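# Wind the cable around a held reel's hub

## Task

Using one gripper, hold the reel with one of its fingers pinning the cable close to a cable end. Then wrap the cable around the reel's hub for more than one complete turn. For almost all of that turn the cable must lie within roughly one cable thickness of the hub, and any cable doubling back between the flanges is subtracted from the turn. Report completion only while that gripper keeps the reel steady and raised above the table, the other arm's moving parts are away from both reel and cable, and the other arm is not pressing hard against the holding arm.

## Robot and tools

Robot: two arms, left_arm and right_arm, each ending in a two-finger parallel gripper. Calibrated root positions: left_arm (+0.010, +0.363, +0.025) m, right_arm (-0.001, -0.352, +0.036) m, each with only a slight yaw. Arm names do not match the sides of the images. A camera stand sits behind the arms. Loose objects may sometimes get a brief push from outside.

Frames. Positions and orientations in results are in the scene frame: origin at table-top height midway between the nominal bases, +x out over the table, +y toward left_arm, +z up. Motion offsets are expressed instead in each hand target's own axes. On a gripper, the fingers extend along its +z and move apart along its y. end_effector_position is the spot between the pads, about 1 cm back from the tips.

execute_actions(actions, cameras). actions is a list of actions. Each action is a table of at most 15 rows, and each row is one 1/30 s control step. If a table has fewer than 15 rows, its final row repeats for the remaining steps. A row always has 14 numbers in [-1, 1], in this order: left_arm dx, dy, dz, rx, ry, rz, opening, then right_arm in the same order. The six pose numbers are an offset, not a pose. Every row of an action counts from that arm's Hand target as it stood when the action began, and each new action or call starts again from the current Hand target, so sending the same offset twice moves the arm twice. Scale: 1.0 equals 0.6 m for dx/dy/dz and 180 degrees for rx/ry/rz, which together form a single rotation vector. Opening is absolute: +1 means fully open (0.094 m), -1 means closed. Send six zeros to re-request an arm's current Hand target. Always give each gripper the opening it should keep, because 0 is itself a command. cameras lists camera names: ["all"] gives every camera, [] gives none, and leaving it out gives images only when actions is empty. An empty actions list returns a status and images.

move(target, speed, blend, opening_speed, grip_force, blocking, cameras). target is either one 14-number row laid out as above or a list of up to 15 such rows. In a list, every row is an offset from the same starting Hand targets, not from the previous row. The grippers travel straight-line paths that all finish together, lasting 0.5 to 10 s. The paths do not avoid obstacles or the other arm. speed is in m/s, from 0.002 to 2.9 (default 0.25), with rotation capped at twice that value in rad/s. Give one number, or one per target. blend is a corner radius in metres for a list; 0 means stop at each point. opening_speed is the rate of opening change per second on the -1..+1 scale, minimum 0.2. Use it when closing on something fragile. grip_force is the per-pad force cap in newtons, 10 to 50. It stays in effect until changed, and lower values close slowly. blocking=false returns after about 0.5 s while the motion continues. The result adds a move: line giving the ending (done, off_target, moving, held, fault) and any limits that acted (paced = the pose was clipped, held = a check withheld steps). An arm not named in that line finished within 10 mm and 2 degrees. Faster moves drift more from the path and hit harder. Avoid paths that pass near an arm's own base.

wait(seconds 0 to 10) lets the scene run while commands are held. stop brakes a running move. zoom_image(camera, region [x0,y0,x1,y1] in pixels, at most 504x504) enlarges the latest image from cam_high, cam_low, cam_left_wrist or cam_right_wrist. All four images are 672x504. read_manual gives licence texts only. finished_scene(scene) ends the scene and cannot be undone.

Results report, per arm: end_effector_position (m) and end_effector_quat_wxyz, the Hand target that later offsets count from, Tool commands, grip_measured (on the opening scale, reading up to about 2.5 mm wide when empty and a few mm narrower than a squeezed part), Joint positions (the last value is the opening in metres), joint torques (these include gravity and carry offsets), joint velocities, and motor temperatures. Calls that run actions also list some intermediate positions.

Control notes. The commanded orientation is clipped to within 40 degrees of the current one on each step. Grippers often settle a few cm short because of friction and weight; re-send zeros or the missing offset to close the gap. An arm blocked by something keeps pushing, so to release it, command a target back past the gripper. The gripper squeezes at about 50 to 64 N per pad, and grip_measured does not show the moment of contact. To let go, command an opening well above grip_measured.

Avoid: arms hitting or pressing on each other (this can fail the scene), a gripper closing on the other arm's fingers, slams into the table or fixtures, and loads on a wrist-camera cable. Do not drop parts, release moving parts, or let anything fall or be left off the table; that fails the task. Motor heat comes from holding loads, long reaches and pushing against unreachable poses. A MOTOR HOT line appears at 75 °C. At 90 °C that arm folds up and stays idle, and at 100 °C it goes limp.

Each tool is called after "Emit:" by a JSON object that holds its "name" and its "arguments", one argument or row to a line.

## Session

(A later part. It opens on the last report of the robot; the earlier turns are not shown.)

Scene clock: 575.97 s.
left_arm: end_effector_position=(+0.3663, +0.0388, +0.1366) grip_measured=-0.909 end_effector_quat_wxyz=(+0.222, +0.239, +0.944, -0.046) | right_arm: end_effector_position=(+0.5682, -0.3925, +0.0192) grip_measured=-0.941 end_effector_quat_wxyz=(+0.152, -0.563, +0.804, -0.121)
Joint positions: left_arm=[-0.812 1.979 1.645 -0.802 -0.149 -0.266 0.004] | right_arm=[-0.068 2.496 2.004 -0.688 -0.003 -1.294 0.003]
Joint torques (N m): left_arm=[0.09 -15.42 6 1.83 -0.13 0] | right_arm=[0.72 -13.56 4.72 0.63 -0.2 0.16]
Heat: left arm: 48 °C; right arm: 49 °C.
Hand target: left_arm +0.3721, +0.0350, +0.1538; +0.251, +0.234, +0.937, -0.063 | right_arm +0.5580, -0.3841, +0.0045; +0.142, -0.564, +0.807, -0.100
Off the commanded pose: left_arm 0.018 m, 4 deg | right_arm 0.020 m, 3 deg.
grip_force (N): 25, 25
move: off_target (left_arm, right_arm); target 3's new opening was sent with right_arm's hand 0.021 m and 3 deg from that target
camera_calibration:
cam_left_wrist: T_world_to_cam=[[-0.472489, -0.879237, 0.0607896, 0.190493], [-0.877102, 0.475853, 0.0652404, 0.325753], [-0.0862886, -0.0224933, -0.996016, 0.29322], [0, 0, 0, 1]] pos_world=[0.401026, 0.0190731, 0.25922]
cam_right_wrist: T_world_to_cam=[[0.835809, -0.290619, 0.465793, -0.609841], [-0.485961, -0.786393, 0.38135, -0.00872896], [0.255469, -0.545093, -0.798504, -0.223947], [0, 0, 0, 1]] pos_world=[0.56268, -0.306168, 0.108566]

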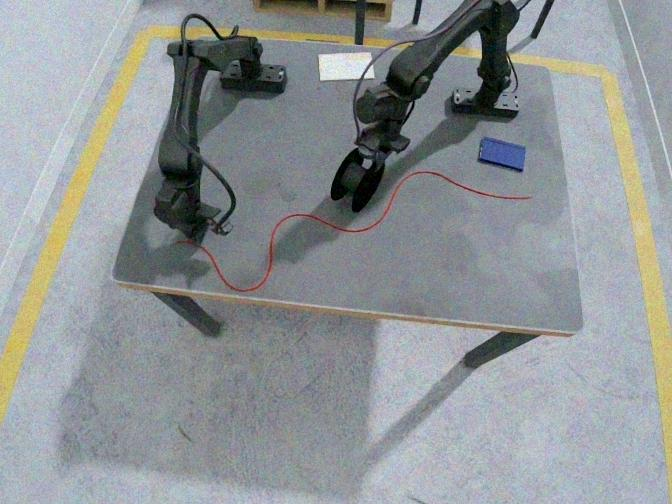

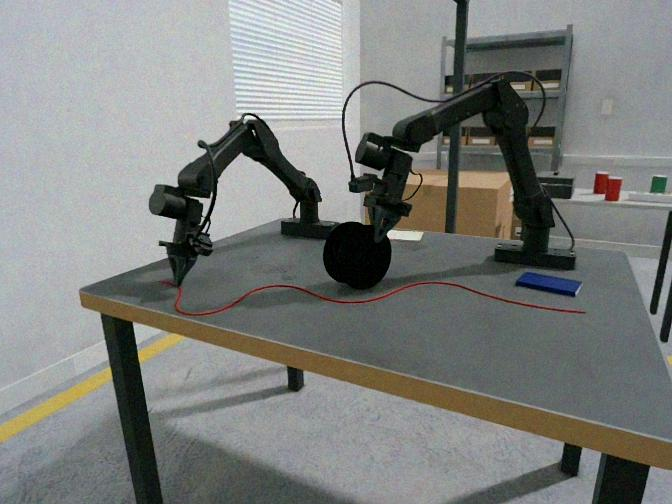

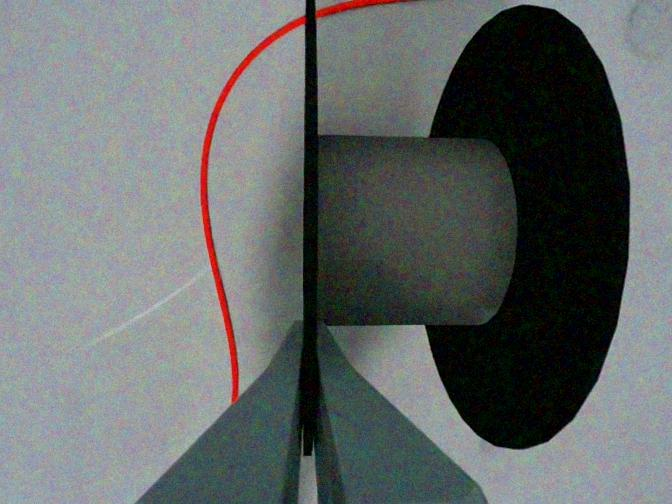

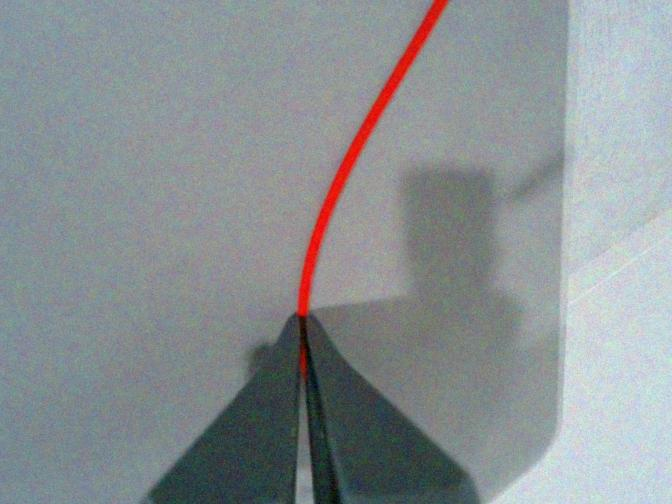

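Emit:
{"name": "move", "arguments": {
  "target": [
    [0.0083, 0, 0.0144, 0, 0, 0, -1, -0.0118, -0.0323, -0.0938, 0, 0, 0, -1]
  ],
  "cameras": ["all"],
  "speed": 0.08
}}

Scene clock: 584.83 s.
left_arm: end_effector_position=(+0.3691, +0.0355, +0.1346) grip_measured=-0.909 end_effector_quat_wxyz=(+0.234, +0.237, +0.941, -0.054) | right_arm: end_effector_position=(+0.5513, -0.3909, +0.0394) grip_measured=-0.981 end_effector_quat_wxyz=(+0.120, -0.567, +0.809, -0.096)
Joint positions: left_arm=[-0.812 1.973 1.616 -0.751 -0.147 -0.266 0.004] | right_arm=[-0.067 2.48 2.086 -0.868 -0.004 -1.294 0.001]
Joint torques (N m): left_arm=[0.21 -14.35 5.56 1.8 -0.14 -0.02] | right_arm=[0.76 -17.01 9.16 0.45 -0.2 0.13]
Heat: left arm: 47 °C; right arm: 49 °C.
Hand target: left_arm +0.3720, +0.0350, +0.1437; +0.251, +0.234, +0.937, -0.063 | right_arm +0.5581, -0.3840, +0.0644; +0.142, -0.564, +0.807, -0.100
Off the commanded pose: left_arm 0.010 m, 2 deg | right_arm 0.027 m, 3 deg.
grip_force (N): 25, 25
move: off_target (right_arm)
camera_calibration:
cam_left_wrist: T_world_to_cam=[[-0.474273, -0.877546, 0.0705512, 0.188268], [-0.877796, 0.477494, 0.0383876, 0.333752], [-0.0673747, -0.0437233, -0.996769, 0.285327], [0, 0, 0, 1]] pos_world=[0.40148, 0.0183251, 0.25831]
cam_right_wrist: T_world_to_cam=[[0.871189, -0.293295, 0.393711, -0.622453], [-0.453119, -0.789039, 0.41485, -0.0439294], [0.18898, -0.539811, -0.820299, -0.163087], [0, 0, 0, 1]] pos_world=[0.553189, -0.30526, 0.129511]

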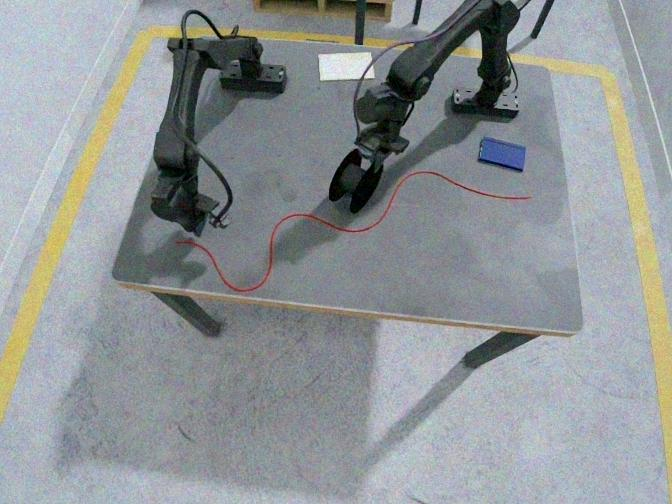

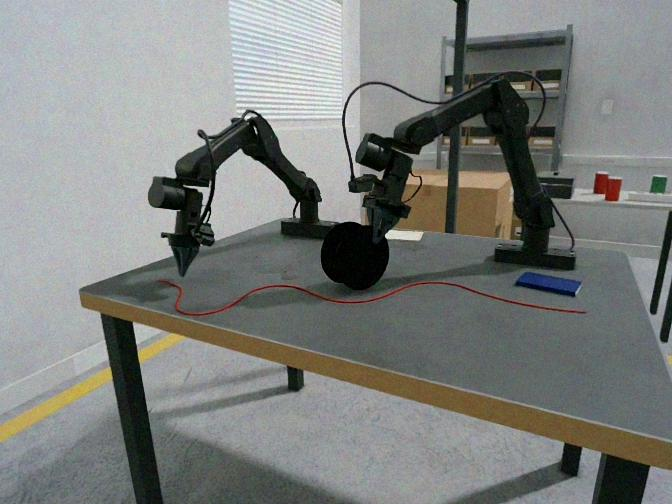

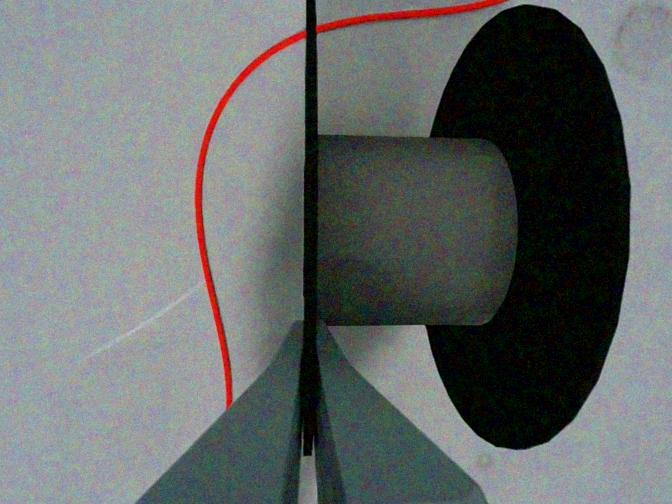

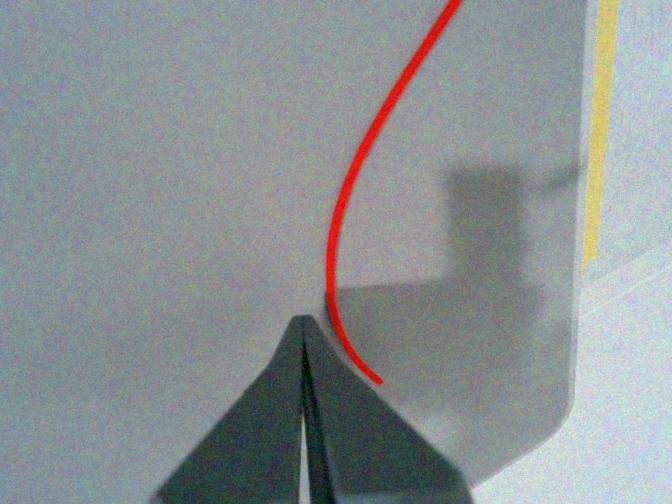

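Emit:
{"name": "move", "arguments": {
  "target": [
    [-0.0292, 0, -0.0505, 0, 0, 0, -1, -0.0098, -0.0269, -0.0782, 0, 0, 0, -1],
    [0.0092, -0.0482, -0.0725, -0.175, 0, -0.3031, -1, -0.0927, 0.2508, -0.4037, 0.1067, -0.307, 0.2782, -1],
    [0.0467, -0.0482, -0.0075, -0.175, 0, -0.3031, -1, -0.0927, 0.2508, -0.4037, 0.1067, -0.307, 0.2782, -1]
  ],
  "cameras": ["all"],
  "speed": [0.1, 0.2, 0.05]
}}

Scene clock: 663.47 s.
left_arm: end_effector_position=(+0.3290, +0.0199, +0.1373) grip_measured=-0.909 end_effector_quat_wxyz=(+0.222, -0.288, +0.929, +0.069) | right_arm: end_effector_position=(+0.3626, -0.2824, +0.2479) grip_measured=-0.981 end_effector_quat_wxyz=(+0.592, -0.137, +0.787, +0.104)
Joint positions: left_arm=[-1.015 2.413 2.369 -1.541 -0.469 -1.602 0.004] | right_arm=[0.056 1.056 0.549 0.216 -0.283 -0.082 0.001]
Joint torques (N m): left_arm=[-0.46 -13.72 5.46 0.77 -0.87 -0.16] | right_arm=[0.81 -3.18 6.37 1.82 -0.01 0.06]
Motor temperatures (°C): left_arm=[30 50 41 38 28 27 28] | right_arm=[27 50 47 38 29 28 28]
Heat: left arm: 50 °C; right arm: 50 °C.
Hand target: left_arm +0.3350, +0.0220, +0.1337; +0.247, -0.290, +0.921, +0.078 | right_arm +0.3602, -0.2800, +0.2501; +0.600, -0.138, +0.781, +0.106
Off the commanded pose: left_arm 0.007 m, 3 deg | right_arm 0.004 m, 1 deg.
grip_force (N): 25, 25
move: off_target (left_arm)
camera_calibration:
cam_left_wrist: T_world_to_cam=[[0.561171, -0.82387, 0.0795268, -0.18762], [-0.827699, -0.558517, 0.0545154, 0.307821], [-0.000496522, -0.0964168, -0.995341, 0.263509], [0, 0, 0, 1]] pos_world=[0.360201, 0.0427553, 0.260422]
cam_right_wrist: T_world_to_cam=[[0.251994, -0.965176, 0.0702395, -0.393305], [-0.697084, -0.231385, -0.678628, 0.386809], [0.671248, 0.122048, -0.731116, 0.0921546], [0, 0, 0, 1]] pos_world=[0.30689, -0.301354, 0.357501]

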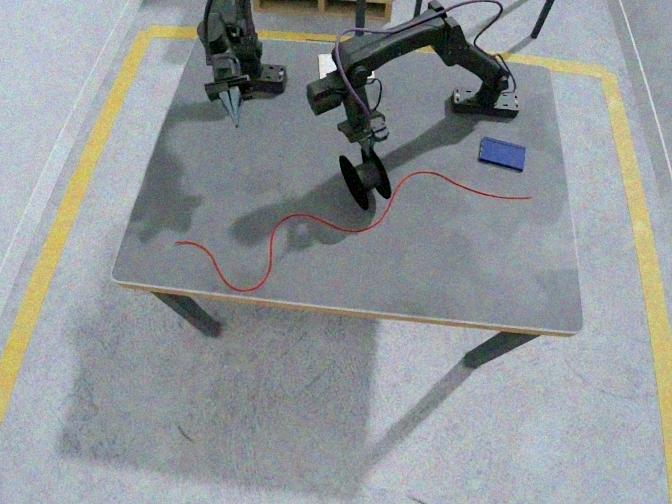

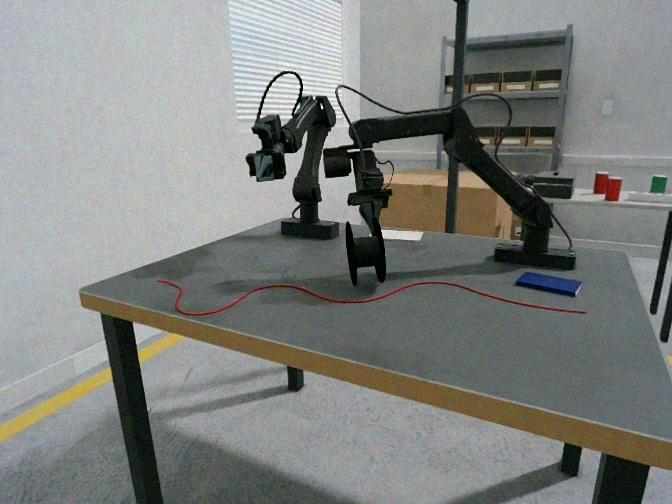

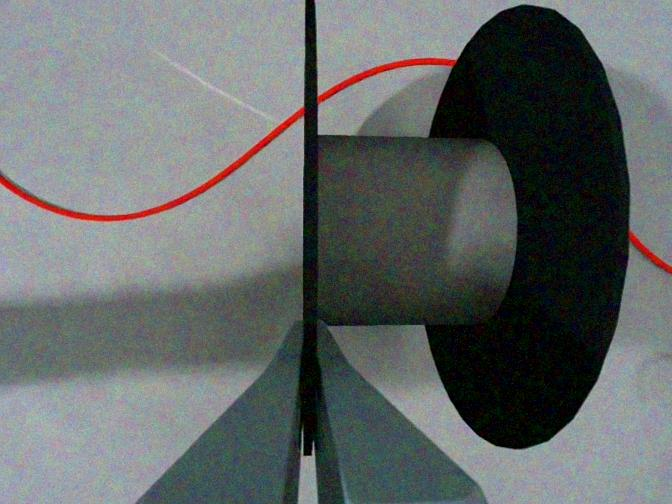

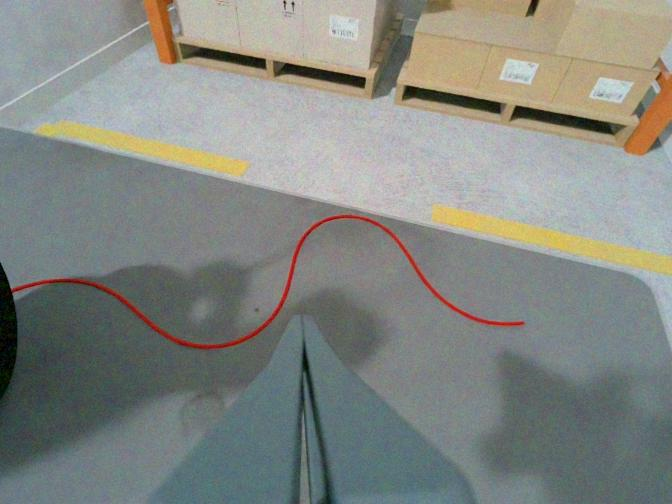

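Emit:
{"name": "move", "arguments": {
  "target": [
    [0, 0, 0, 0, 0, 0, 0.06, 0, 0, 0, 0, 0, 0, 0.06],
    [0, 0, -0.1333, 0, 0, 0, 0.06, 0, 0, 0, 0, 0, 0, 0.06],
    [-0.3065, 0.6135, 0.1462, 0.1813, 0.0943, 0.6755, 0.06, 0, 0, 0, 0, 0, 0, 0.06]
  ],
  "cameras": ["all"],
  "speed": [0.1, 0.12, 0.3],
  "blend": [0, 0.03, 0],
  "opening_speed": 0.5
}}

Scene clock: 686.53 s.
left_arm: end_effector_position=(+0.2903, +0.4396, +0.1492) grip_measured=+0.058 end_effector_quat_wxyz=(+0.002, +0.705, +0.710, +0.008) | right_arm: end_effector_position=(+0.3627, -0.2825, +0.2479) grip_measured=+0.058 end_effector_quat_wxyz=(+0.592, -0.136, +0.787, +0.104)
Joint positions: left_arm=[0.245 1.628 1.359 -1.287 -0.005 1.826 0.05] | right_arm=[0.056 1.056 0.549 0.216 -0.283 -0.081 0.05]
Joint torques (N m): left_arm=[0.31 -6.31 7.92 0.54 0.01 0.11] | right_arm=[0.55 -3.14 6.37 1.84 0 0.06]
Motor temperatures (°C): left_arm=[30 47 41 36 29 27 28] | right_arm=[27 47 46 46 29 28 27]
Heat: left arm: 47 °C; right arm: 47 °C.
Hand target: left_arm +0.2907, +0.4400, +0.1499; -0.001, +0.708, +0.707, -0.001 | right_arm +0.3602, -0.2800, +0.2500; +0.600, -0.138, +0.781, +0.106
Off the commanded pose: left_arm 0.001 m, 1 deg | right_arm 0.004 m, 1 deg.
grip_force (N): 25, 25
move: done
camera_calibration:
cam_left_wrist: T_world_to_cam=[[-0.997415, -0.0413642, 0.0587492, 0.290468], [-0.0058559, 0.86174, 0.507316, -0.421017], [-0.0716112, 0.505661, -0.859755, 0.0514552], [0, 0, 0, 1]] pos_world=[0.290937, 0.348804, 0.240763]
cam_right_wrist: T_world_to_cam=[[0.251441, -0.965365, 0.0696338, -0.393098], [-0.697393, -0.230592, -0.67858, 0.387171], [0.671134, 0.122061, -0.731218, 0.0921747], [0, 0, 0, 1]] pos_world=[0.30699, -0.301455, 0.3575]

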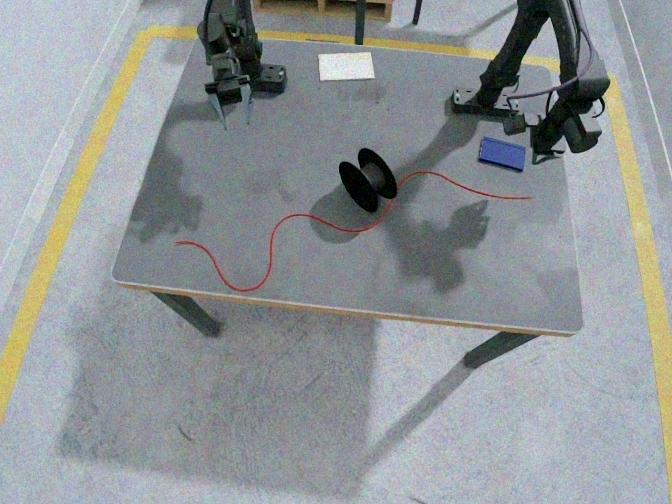

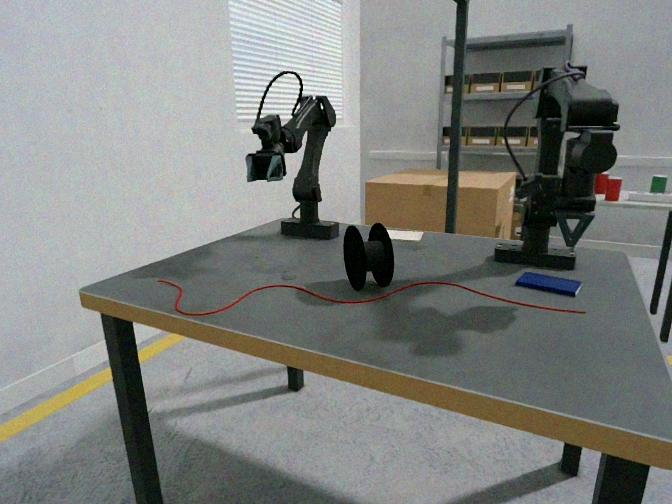

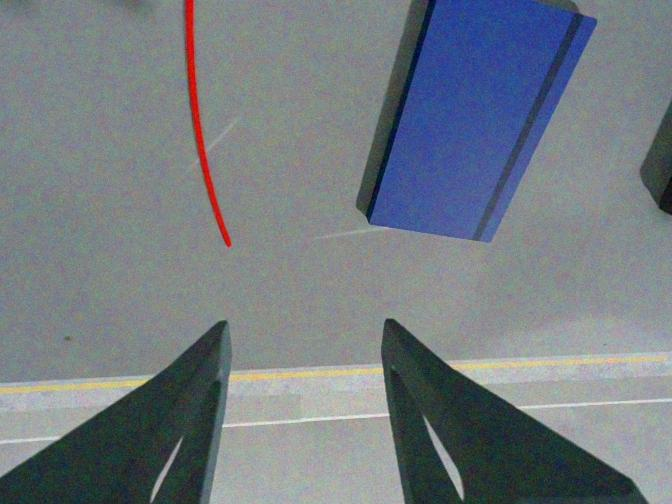

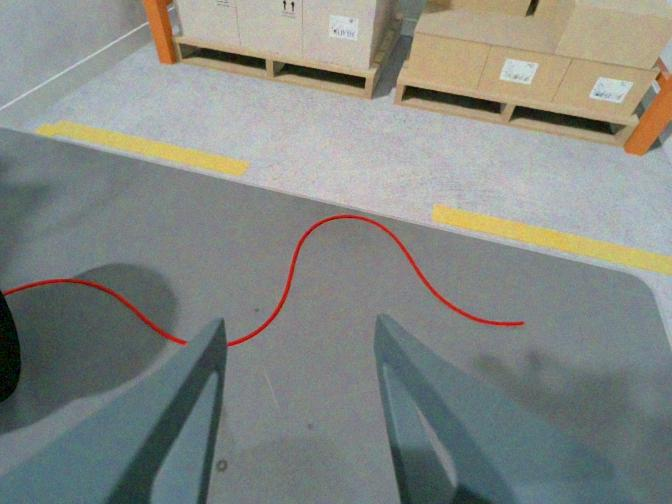

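Emit:
{"name": "move", "arguments": {
  "target": [
    [-0.02, 0.1005, 0.2, 0, 0, -0.0222, -0.5, 0.0808, 0.3375, 0.0203, -0.0805, 0, -0.0216, 0.06]
  ],
  "cameras": ["cam_left_wrist", "cam_right_wrist"],
  "speed": 0.2
}}

Scene clock: 706.93 s.
left_arm: end_effector_position=(+0.3548, +0.4319, +0.0381) grip_measured=-0.498 end_effector_quat_wxyz=(+0.005, +0.682, +0.732, +0.011) | right_arm: end_effector_position=(+0.2903, -0.0926, +0.1986) grip_measured=+0.058 end_effector_quat_wxyz=(+0.578, -0.244, +0.758, +0.177)
Joint positions: left_arm=[0.176 1.939 1.288 -0.896 -0.005 1.693 0.024] | right_arm=[0.825 1.27 0.438 0.553 0.203 0.043 0.05]
Joint torques (N m): left_arm=[-0.51 -9.09 4.79 0.75 0.01 -0.05] | right_arm=[0.51 -2.56 6.99 1.84 0.09 0.18]
Heat: left arm: 44 °C; right arm: 48 °C.
Hand target: left_arm +0.3508, +0.4280, +0.0299; -0.001, +0.682, +0.731, +0.000 | right_arm +0.2903, -0.0901, +0.2002; +0.581, -0.238, +0.756, +0.184
Off the commanded pose: left_arm 0.010 m, 1 deg | right_arm 0.003 m, 1 deg.
grip_force (N): 25, 25
move: done
camera_calibration:
cam_left_wrist: T_world_to_cam=[[-0.993198, -0.105111, 0.0501033, 0.38748], [-0.0654264, 0.859695, 0.5066, -0.335545], [-0.0963229, 0.499876, -0.860724, -0.0241806], [0, 0, 0, 1]] pos_world=[0.360562, 0.341282, 0.12976]
cam_right_wrist: T_world_to_cam=[[0.496973, -0.863563, 0.0852989, -0.253044], [-0.600718, -0.413304, -0.684338, 0.303113], [0.626224, 0.288857, -0.724159, 0.108567], [0, 0, 0, 1]] pos_world=[0.239854, -0.124603, 0.307636]
Images, in order (width x height): cam_left_wrist 672x504, cam_right_wrist 672x504.

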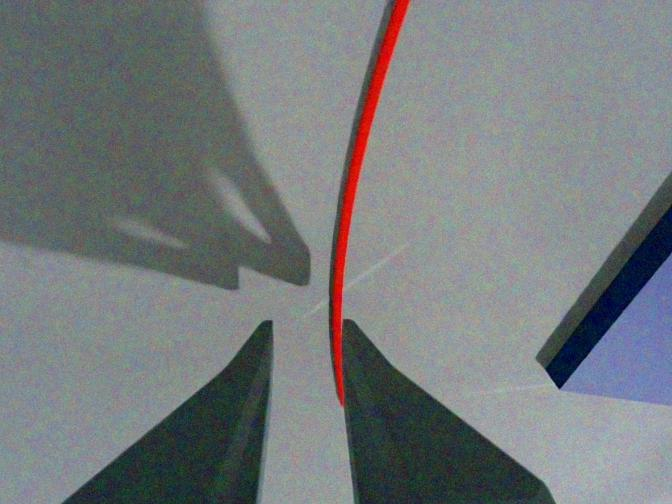

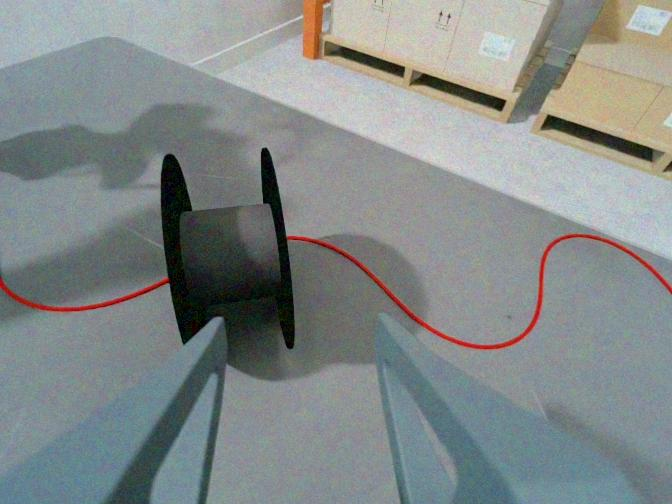

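Emit:
{"name": "move", "arguments": {
  "target": [
    [0.0012, -0.0163, 0, 0, 0, -0.0222, -0.5, 0.0364, -0.0011, 0.06, -0.0134, -0.0139, -0.0036, 0.06],
    [0.0012, -0.0163, 0.0298, 0, 0, -0.0222, -0.5, 0.0728, -0.0022, 0.1215, -0.0268, -0.0278, -0.0072, 0.06]
  ],
  "cameras": ["cam_left_wrist", "cam_right_wrist"],
  "speed": 0.1
}}

Scene clock: 758.07 s.
left_arm: end_effector_position=(+0.3464, +0.4303, +0.0207) grip_measured=-0.498 end_effector_quat_wxyz=(+0.005, +0.658, +0.753, +0.010) | right_arm: end_effector_position=(+0.3351, -0.0605, +0.1370) grip_measured=+0.058 end_effector_quat_wxyz=(+0.600, -0.260, +0.725, +0.216)
Joint positions: left_arm=[0.176 1.939 1.211 -0.82 -0.005 1.629 0.024] | right_arm=[0.735 1.829 0.476 1.166 0.04 0.008 0.05]
Joint torques (N m): left_arm=[-0.06 -8.95 4.33 0.77 -0.01 -0.06] | right_arm=[-0.46 -4.98 6.56 1.8 -0.13 -0.11]
Motor temperatures (°C): left_arm=[30 41 40 34 28 27 27] | right_arm=[27 41 44 51 29 28 27]
Heat: left arm: 41 °C; right arm: 51 °C.
Hand target: left_arm +0.3411, +0.4281, +0.0121; +0.000, +0.657, +0.754, +0.000 | right_arm +0.3395, -0.0571, +0.1393; +0.605, -0.263, +0.719, +0.219
Off the commanded pose: left_arm 0.010 m, 1 deg | right_arm 0.006 m, 1 deg.
grip_force (N): 25, 25
move: done
camera_calibration:
cam_left_wrist: T_world_to_cam=[[-0.984364, -0.168761, 0.0504706, 0.404077], [-0.120583, 0.854468, 0.505315, -0.304502], [-0.128403, 0.491328, -0.861458, -0.0243939], [0, 0, 0, 1]] pos_world=[0.357909, 0.340366, 0.112461]
cam_right_wrist: T_world_to_cam=[[0.557332, -0.827932, 0.0625211, -0.257407], [-0.527452, -0.411201, -0.743443, 0.284856], [0.641229, 0.381368, -0.665871, 0.0191974], [0, 0, 0, 1]] pos_world=[0.281399, -0.103304, 0.24065]
Images, in order (width x height): cam_left_wrist 672x504, cam_right_wrist 672x504.

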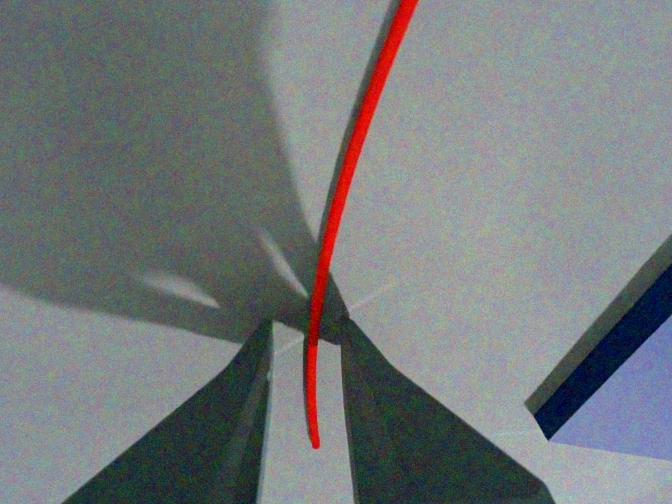

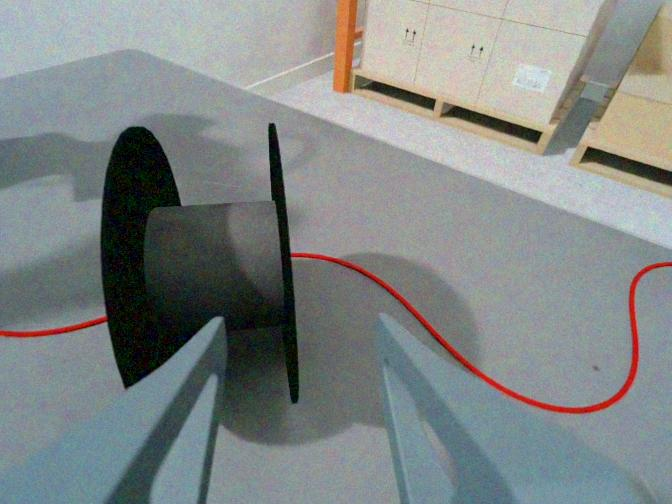

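Emit:
{"name": "move", "arguments": {
  "target": [
    [0, -0.0025, 0.01, 0, 0, 0, -0.5, -0.006, 0.005, 0.1038, -0.0164, 0, -0.0029, 0.06],
    [0, -0.0025, 0.01, 0, 0, 0, -1, -0.006, 0.005, 0.1038, -0.0164, 0, -0.0029, 0.06]
  ],
  "cameras": ["cam_left_wrist", "cam_right_wrist", "cam_low"],
  "speed": 0.06,
  "opening_speed": 0.5
}}

Scene clock: 779.53 s.
left_arm: end_effector_position=(+0.3543, +0.4318, +0.0201) grip_measured=-0.905 end_effector_quat_wxyz=(+0.015, +0.657, +0.753, +0.024) | right_arm: end_effector_position=(+0.3811, -0.0171, +0.1366) grip_measured=+0.058 end_effector_quat_wxyz=(+0.603, -0.275, +0.711, +0.235)
Joint positions: left_arm=[0.176 1.939 1.207 -0.783 -0.005 1.629 0.004] | right_arm=[0.712 2.008 0.734 1.11 -0.034 -0.003 0.05]
Joint torques (N m): left_arm=[-0.01 -8.57 3.29 0.75 0 -0.04] | right_arm=[-0.65 -7.04 6.87 1.57 -0.17 -0.14]
Heat: left arm: 41 °C; right arm: 50 °C.
Hand target: left_arm +0.3396, +0.4279, +0.0061; +0.000, +0.657, +0.754, +0.000 | right_arm +0.3851, -0.0150, +0.1322; +0.599, -0.282, +0.712, +0.235
Off the commanded pose: left_arm 0.021 m, 3 deg | right_arm 0.006 m, 1 deg.
grip_force (N): 25, 25
move: off_target (left_arm); target 2's new opening was sent with left_arm's hand 0.016 m and 2 deg from that target
camera_calibration:
cam_left_wrist: T_world_to_cam=[[-0.985469, -0.169049, 0.0165588, 0.413299], [-0.137499, 0.851171, 0.50656, -0.297142], [-0.0997276, 0.496922, -0.862046, -0.0371569], [0, 0, 0, 1]] pos_world=[0.36273, 0.34125, 0.111645]
cam_right_wrist: T_world_to_cam=[[0.598584, -0.798925, 0.058447, -0.261742], [-0.492717, -0.424725, -0.759499, 0.315386], [0.631606, 0.425826, -0.647878, -0.0250756], [0, 0, 0, 1]] pos_world=[0.327909, -0.0644821, 0.238588]
Images, in order (width x height): cam_low 672x504, cam_left_wrist 672x504, cam_right_wrist 672x504.

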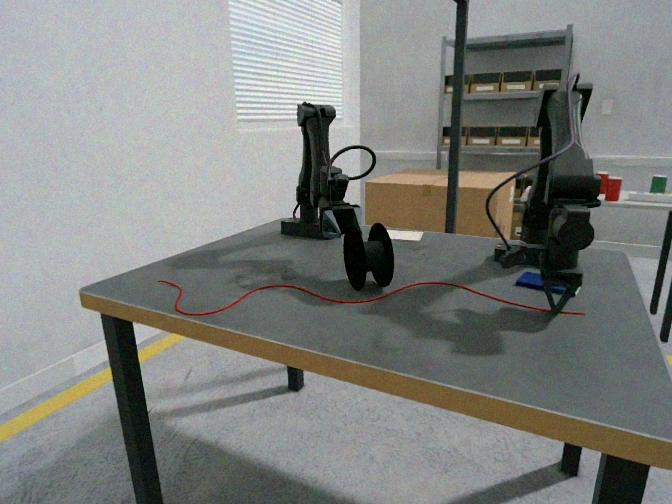

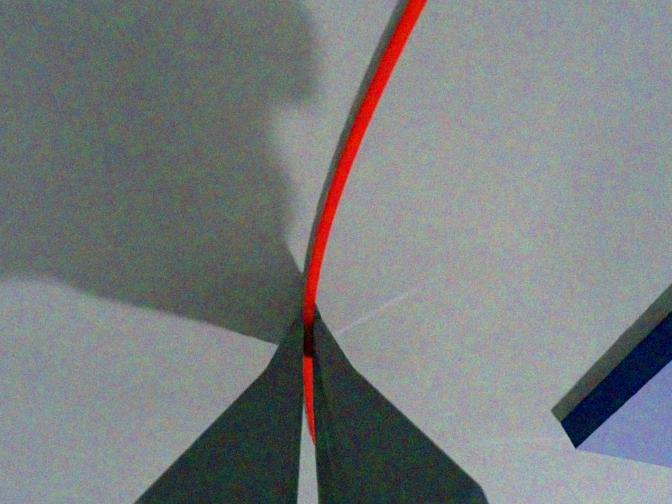

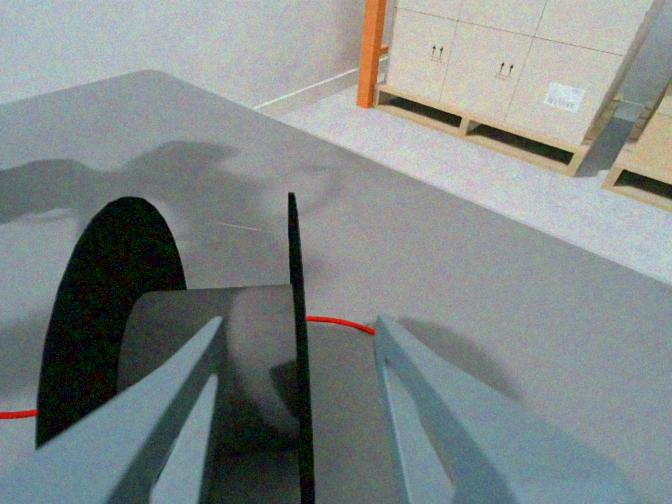

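Emit:
{"name": "move", "arguments": {
  "target": [
    [0, 0, -0.12, 0, 0, 0, -1, 0.0098, 0, 0.0017, 0, 0, 0, 0.06]
  ],
  "cameras": ["cam_left_wrist", "cam_low"],
  "speed": 0.1
}}

Scene clock: 791.27 s.
left_arm: end_effector_position=(+0.3376, +0.4286, +0.0696) grip_measured=-0.906 end_effector_quat_wxyz=(-0.006, +0.657, +0.753, -0.004) | right_arm: end_effector_position=(+0.3807, -0.0175, +0.1253) grip_measured=+0.058 end_effector_quat_wxyz=(+0.595, -0.278, +0.718, +0.232)
Joint positions: left_arm=[0.176 1.868 1.323 -1.04 -0.005 1.628 0.004] | right_arm=[0.712 2.031 0.734 1.11 -0.034 -0.003 0.05]
Joint torques (N m): left_arm=[-0.06 -11.17 7.2 0.53 0 -0.04] | right_arm=[-0.58 -7.01 6.72 1.84 -0.17 -0.13]
Heat: left arm: 41 °C; right arm: 50 °C.
Hand target: left_arm +0.3396, +0.4278, +0.0781; -0.001, +0.656, +0.754, +0.000 | right_arm +0.3851, -0.0150, +0.1263; +0.599, -0.282, +0.712, +0.234
Off the commanded pose: left_arm 0.009 m, 1 deg | right_arm 0.005 m, 1 deg.
grip_force (N): 25, 25
move: done
camera_calibration:
cam_left_wrist: T_world_to_cam=[[-0.981913, -0.168747, 0.0858615, 0.389406], [-0.103408, 0.857849, 0.503391, -0.335897], [-0.158602, 0.485407, -0.859782, 0.0300337], [0, 0, 0, 1]] pos_world=[0.352392, 0.339282, 0.161475]
Images, in order (width x height): cam_low 672x504, cam_left_wrist 672x504.

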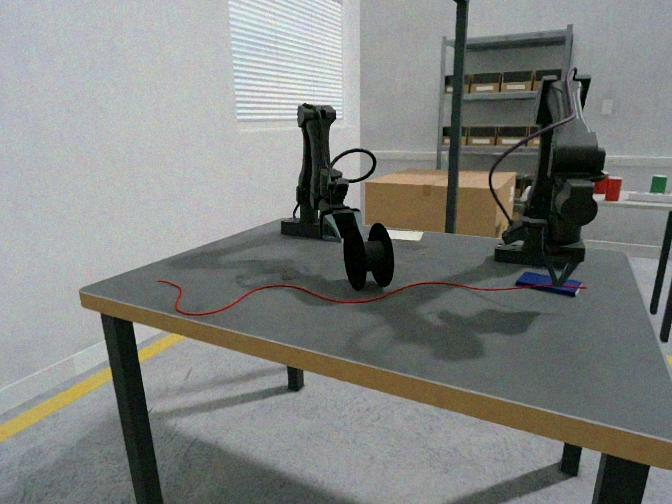

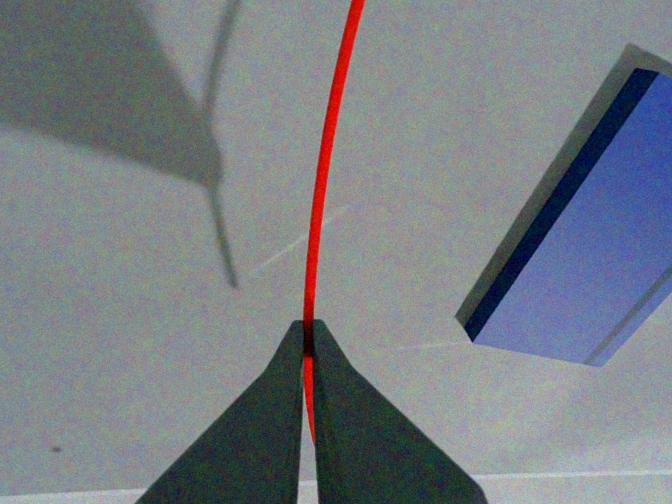

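Emit:
{"name": "execute_actions", "arguments": {
  "actions": []
}}

Scene clock: 833.33 s.
left_arm: end_effector_position=(+0.3375, +0.4286, +0.0696) grip_measured=-0.906 end_effector_quat_wxyz=(-0.006, +0.657, +0.753, -0.004) | right_arm: end_effector_position=(+0.3807, -0.0175, +0.1253) grip_measured=+0.058 end_effector_quat_wxyz=(+0.595, -0.278, +0.718, +0.232)
Joint positions: left_arm=[0.176 1.868 1.323 -1.04 -0.005 1.628 0.004] | right_arm=[0.712 2.031 0.734 1.11 -0.034 -0.003 0.05]
Joint velocities: within noise
Joint torques (N m): left_arm=[-0.06 -11.14 7.19 0.5 0.01 -0.04] | right_arm=[-0.72 -7.31 6.94 1.79 -0.17 -0.13]
Motor temperatures (°C): left_arm=[30 40 41 33 28 27 28] | right_arm=[27 40 45 54 29 28 27]
Heat: left arm: 41 °C; right arm: 54 °C.
Hand target: left_arm +0.3396, +0.4278, +0.0781; -0.001, +0.656, +0.754, +0.000 | right_arm +0.3851, -0.0150, +0.1263; +0.599, -0.282, +0.712, +0.234
Tool commands: left_gripper/opening=-1.0 right_gripper/opening=+0.06
Off the commanded pose: left_arm 0.009 m, 1 deg | right_arm 0.005 m, 1 deg.
grip_force (N): 25, 25
camera_calibration:
cam_left_wrist: T_world_to_cam=[[-0.981884, -0.168721, 0.0862374, 0.389327], [-0.103212, 0.857911, 0.503326, -0.335977], [-0.158906, 0.485307, -0.859783, 0.0301748], [0, 0, 0, 1]] pos_world=[0.352392, 0.339282, 0.161475]
cam_right_wrist: T_world_to_cam=[[0.599663, -0.797979, 0.0602848, -0.261769], [-0.505818, -0.436329, -0.744154, 0.309251], [0.620123, 0.415748, -0.665283, -0.0256461], [0, 0, 0, 1]] pos_world=[0.329302, -0.0632886, 0.228849]

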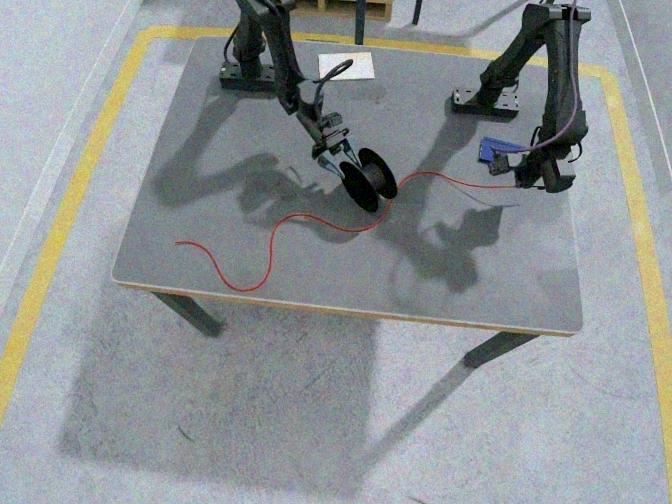

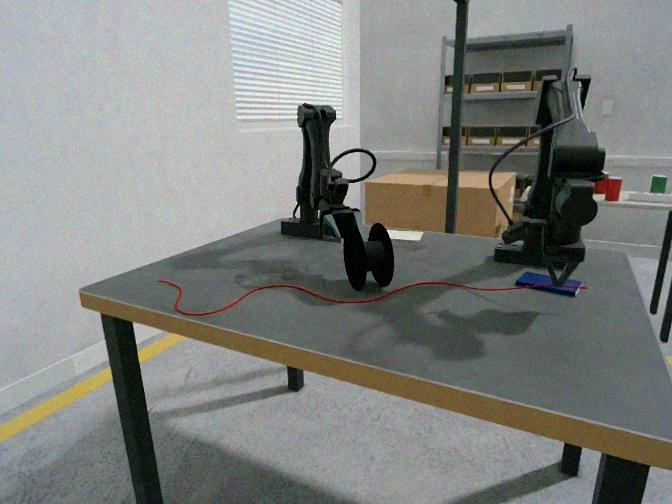

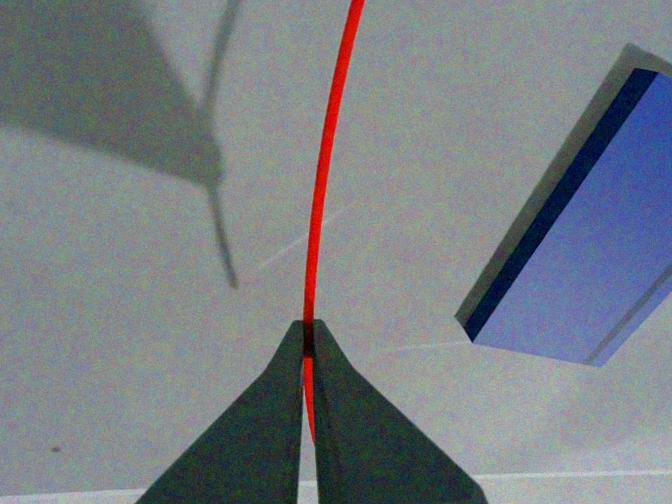

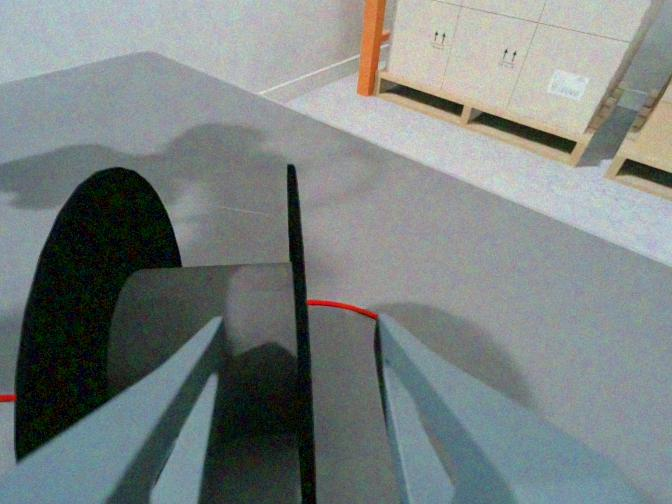

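Emit:
{"name": "move", "arguments": {
  "target": [
    [0,0,-0.333,0,0,0,-1,-0.012,0,-0.002,0,0,0,0.4],
    [-0.7154,-0.019,-0.3367,0.0627,-0.1015,-0.6408,-1,-0.012,0,-0.002,0,0,0,0.4]
  ],
  "speed": 0.25,
  "blend": 0.06,
  "cameras": ["all"]
}}

Scene clock: 875.93 s.
left_arm: end_effector_position=(+0.3842, +0.0043, +0.2867) grip_measured=-0.906 end_effector_quat_wxyz=(+0.100, -0.285, +0.921, -0.246) | right_arm: end_effector_position=(+0.3804, -0.0177, +0.1238) grip_measured=+0.398 end_effector_quat_wxyz=(+0.592, -0.278, +0.720, +0.231)
Joint positions: left_arm=[-0.757 2.346 2.847 -1.538 0.073 -1.359 0.004] | right_arm=[0.712 2.031 0.734 1.104 -0.035 -0.003 0.066]
Joint torques (N m): left_arm=[-0.03 -11.62 7.13 1.63 0 -0.1] | right_arm=[-0.73 -9.52 6.95 1.57 -0.17 -0.11]
Heat: left arm: 41 °C; right arm: 54 °C.
Hand target: left_arm +0.3879, +0.0011, +0.2799; +0.046, -0.292, +0.944, -0.149 | right_arm +0.3851, -0.0149, +0.1335; +0.599, -0.282, +0.712, +0.235
Off the commanded pose: left_arm 0.008 m, 13 deg | right_arm 0.011 m, 1 deg.
elbow stopped short (left arm): the move would have taken joint 3 (elbow) straighter than the controller allows.
grip_force (N): 25, 25
move: off_target (left_arm, right_arm); blend cut to 0 m at target 1
camera_calibration:
cam_left_wrist: T_world_to_cam=[[0.477545, -0.666834, 0.572087, -0.353087], [-0.874012, -0.294038, 0.38684, 0.258073], [-0.0897429, -0.684744, -0.723237, 0.369557], [0, 0, 0, 1]] pos_world=[0.427339, 0.0934844, 0.369441]
cam_right_wrist: T_world_to_cam=[[0.600252, -0.797511, 0.0606115, -0.261821], [-0.509119, -0.439437, -0.740063, 0.308615], [0.616844, 0.413366, -0.669801, -0.0246724], [0, 0, 0, 1]] pos_world=[0.329499, -0.0629896, 0.227739]

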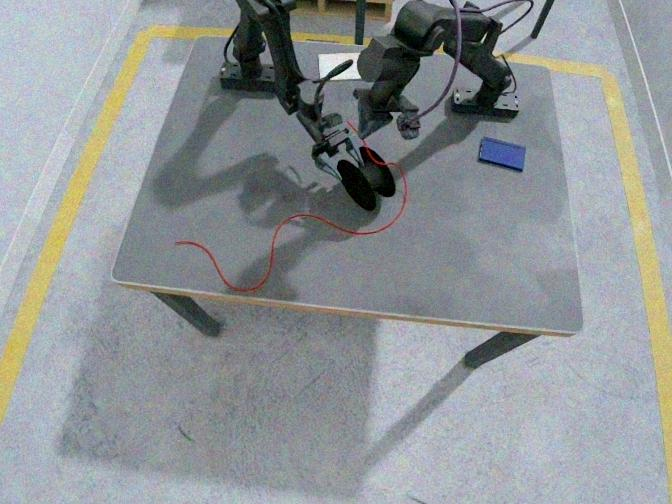

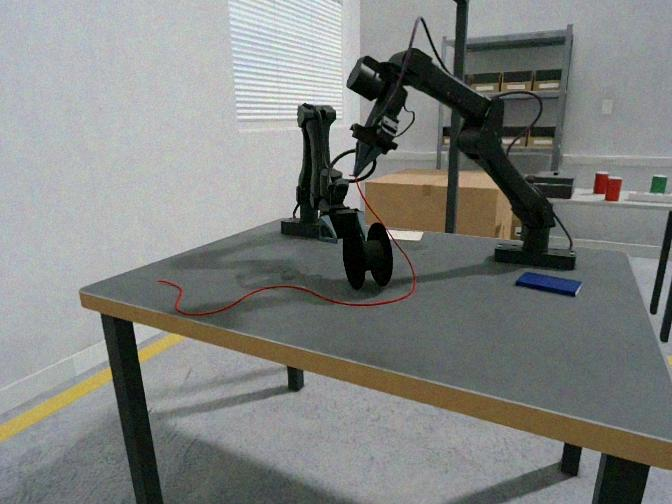

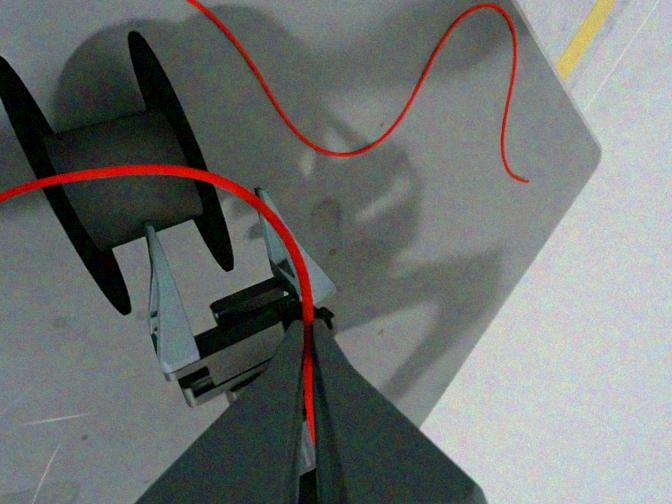

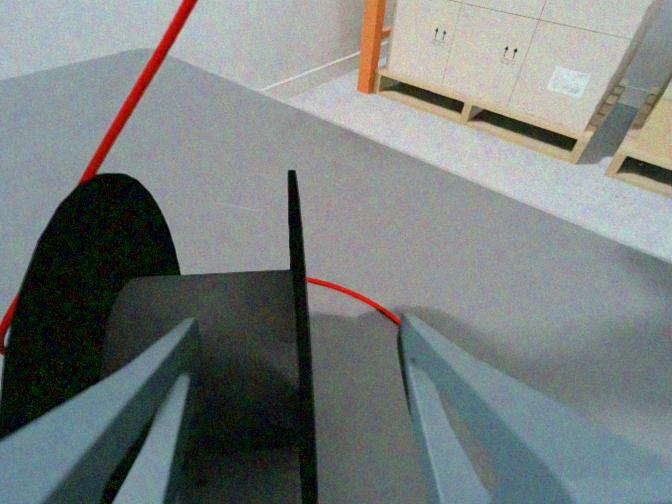

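Emit:
{"name": "move", "arguments": {
  "target": [0,0.0464,0.1427,0,0,0,-1,-0.0164,0,-0.0032,0,0,0,0.4],
  "speed": 0.2,
  "cameras": ["cam_left_wrist","cam_right_wrist"]
}}

Scene clock: 889.60 s.
left_arm: end_effector_position=(+0.3876, +0.0012, +0.1989) grip_measured=-0.906 end_effector_quat_wxyz=(+0.050, -0.294, +0.941, -0.160) | right_arm: end_effector_position=(+0.3802, -0.0179, +0.1258) grip_measured=+0.398 end_effector_quat_wxyz=(+0.587, -0.280, +0.725, +0.229)
Joint positions: left_arm=[-0.757 2.432 2.69 -1.5 0.073 -1.358 0.004] | right_arm=[0.712 2.009 0.739 1.062 -0.035 -0.003 0.066]
Joint torques (N m): left_arm=[-0.05 -13.2 6.8 1.21 0.01 0.04] | right_arm=[-0.72 -10.86 6.94 1.59 -0.11 -0.11]
Heat: left arm: 42 °C; right arm: 53 °C.
Hand target: left_arm +0.3878, +0.0012, +0.1900; +0.046, -0.292, +0.944, -0.149 | right_arm +0.3849, -0.0151, +0.1435; +0.599, -0.282, +0.712, +0.235
Off the commanded pose: left_arm 0.009 m, 1 deg | right_arm 0.019 m, 2 deg.
grip_force (N): 25, 25
move: off_target (right_arm)
camera_calibration:
cam_left_wrist: T_world_to_cam=[[0.55023, -0.734637, 0.396934, -0.299783], [-0.809503, -0.352694, 0.469375, 0.25267], [-0.204824, -0.579583, -0.788753, 0.36178], [0, 0, 0, 1]] pos_world=[0.443588, 0.0785654, 0.285752]
cam_right_wrist: T_world_to_cam=[[0.60097, -0.796899, 0.0615382, -0.262389], [-0.517877, -0.44688, -0.729453, 0.311802], [0.608801, 0.40651, -0.681257, -0.0186115], [0, 0, 0, 1]] pos_world=[0.330494, -0.0621944, 0.230912]
Images, in order (width x height): cam_left_wrist 672x504, cam_right_wrist 672x504.

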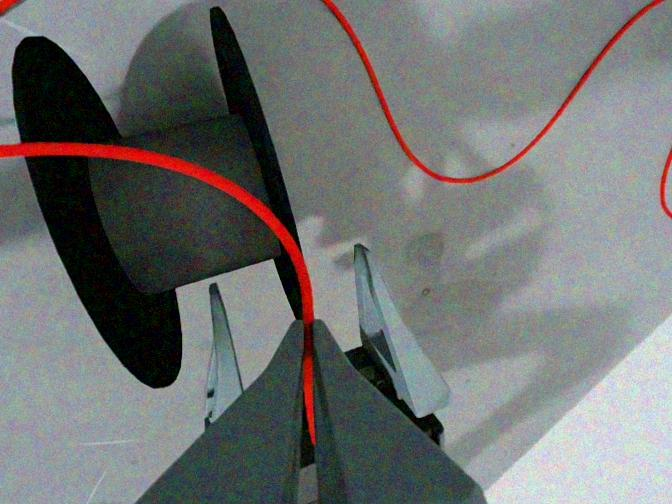

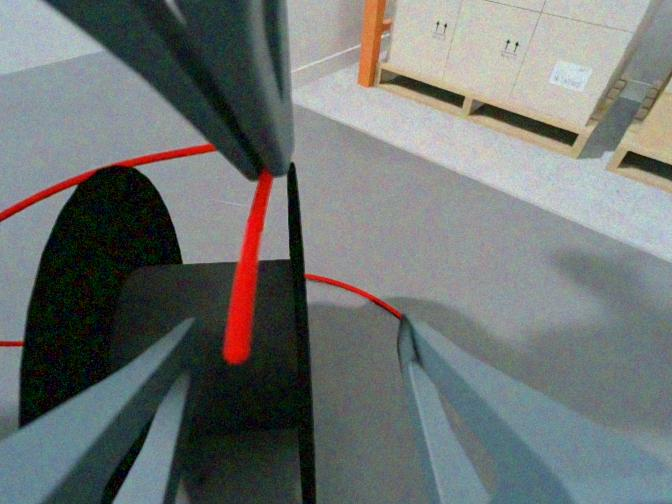

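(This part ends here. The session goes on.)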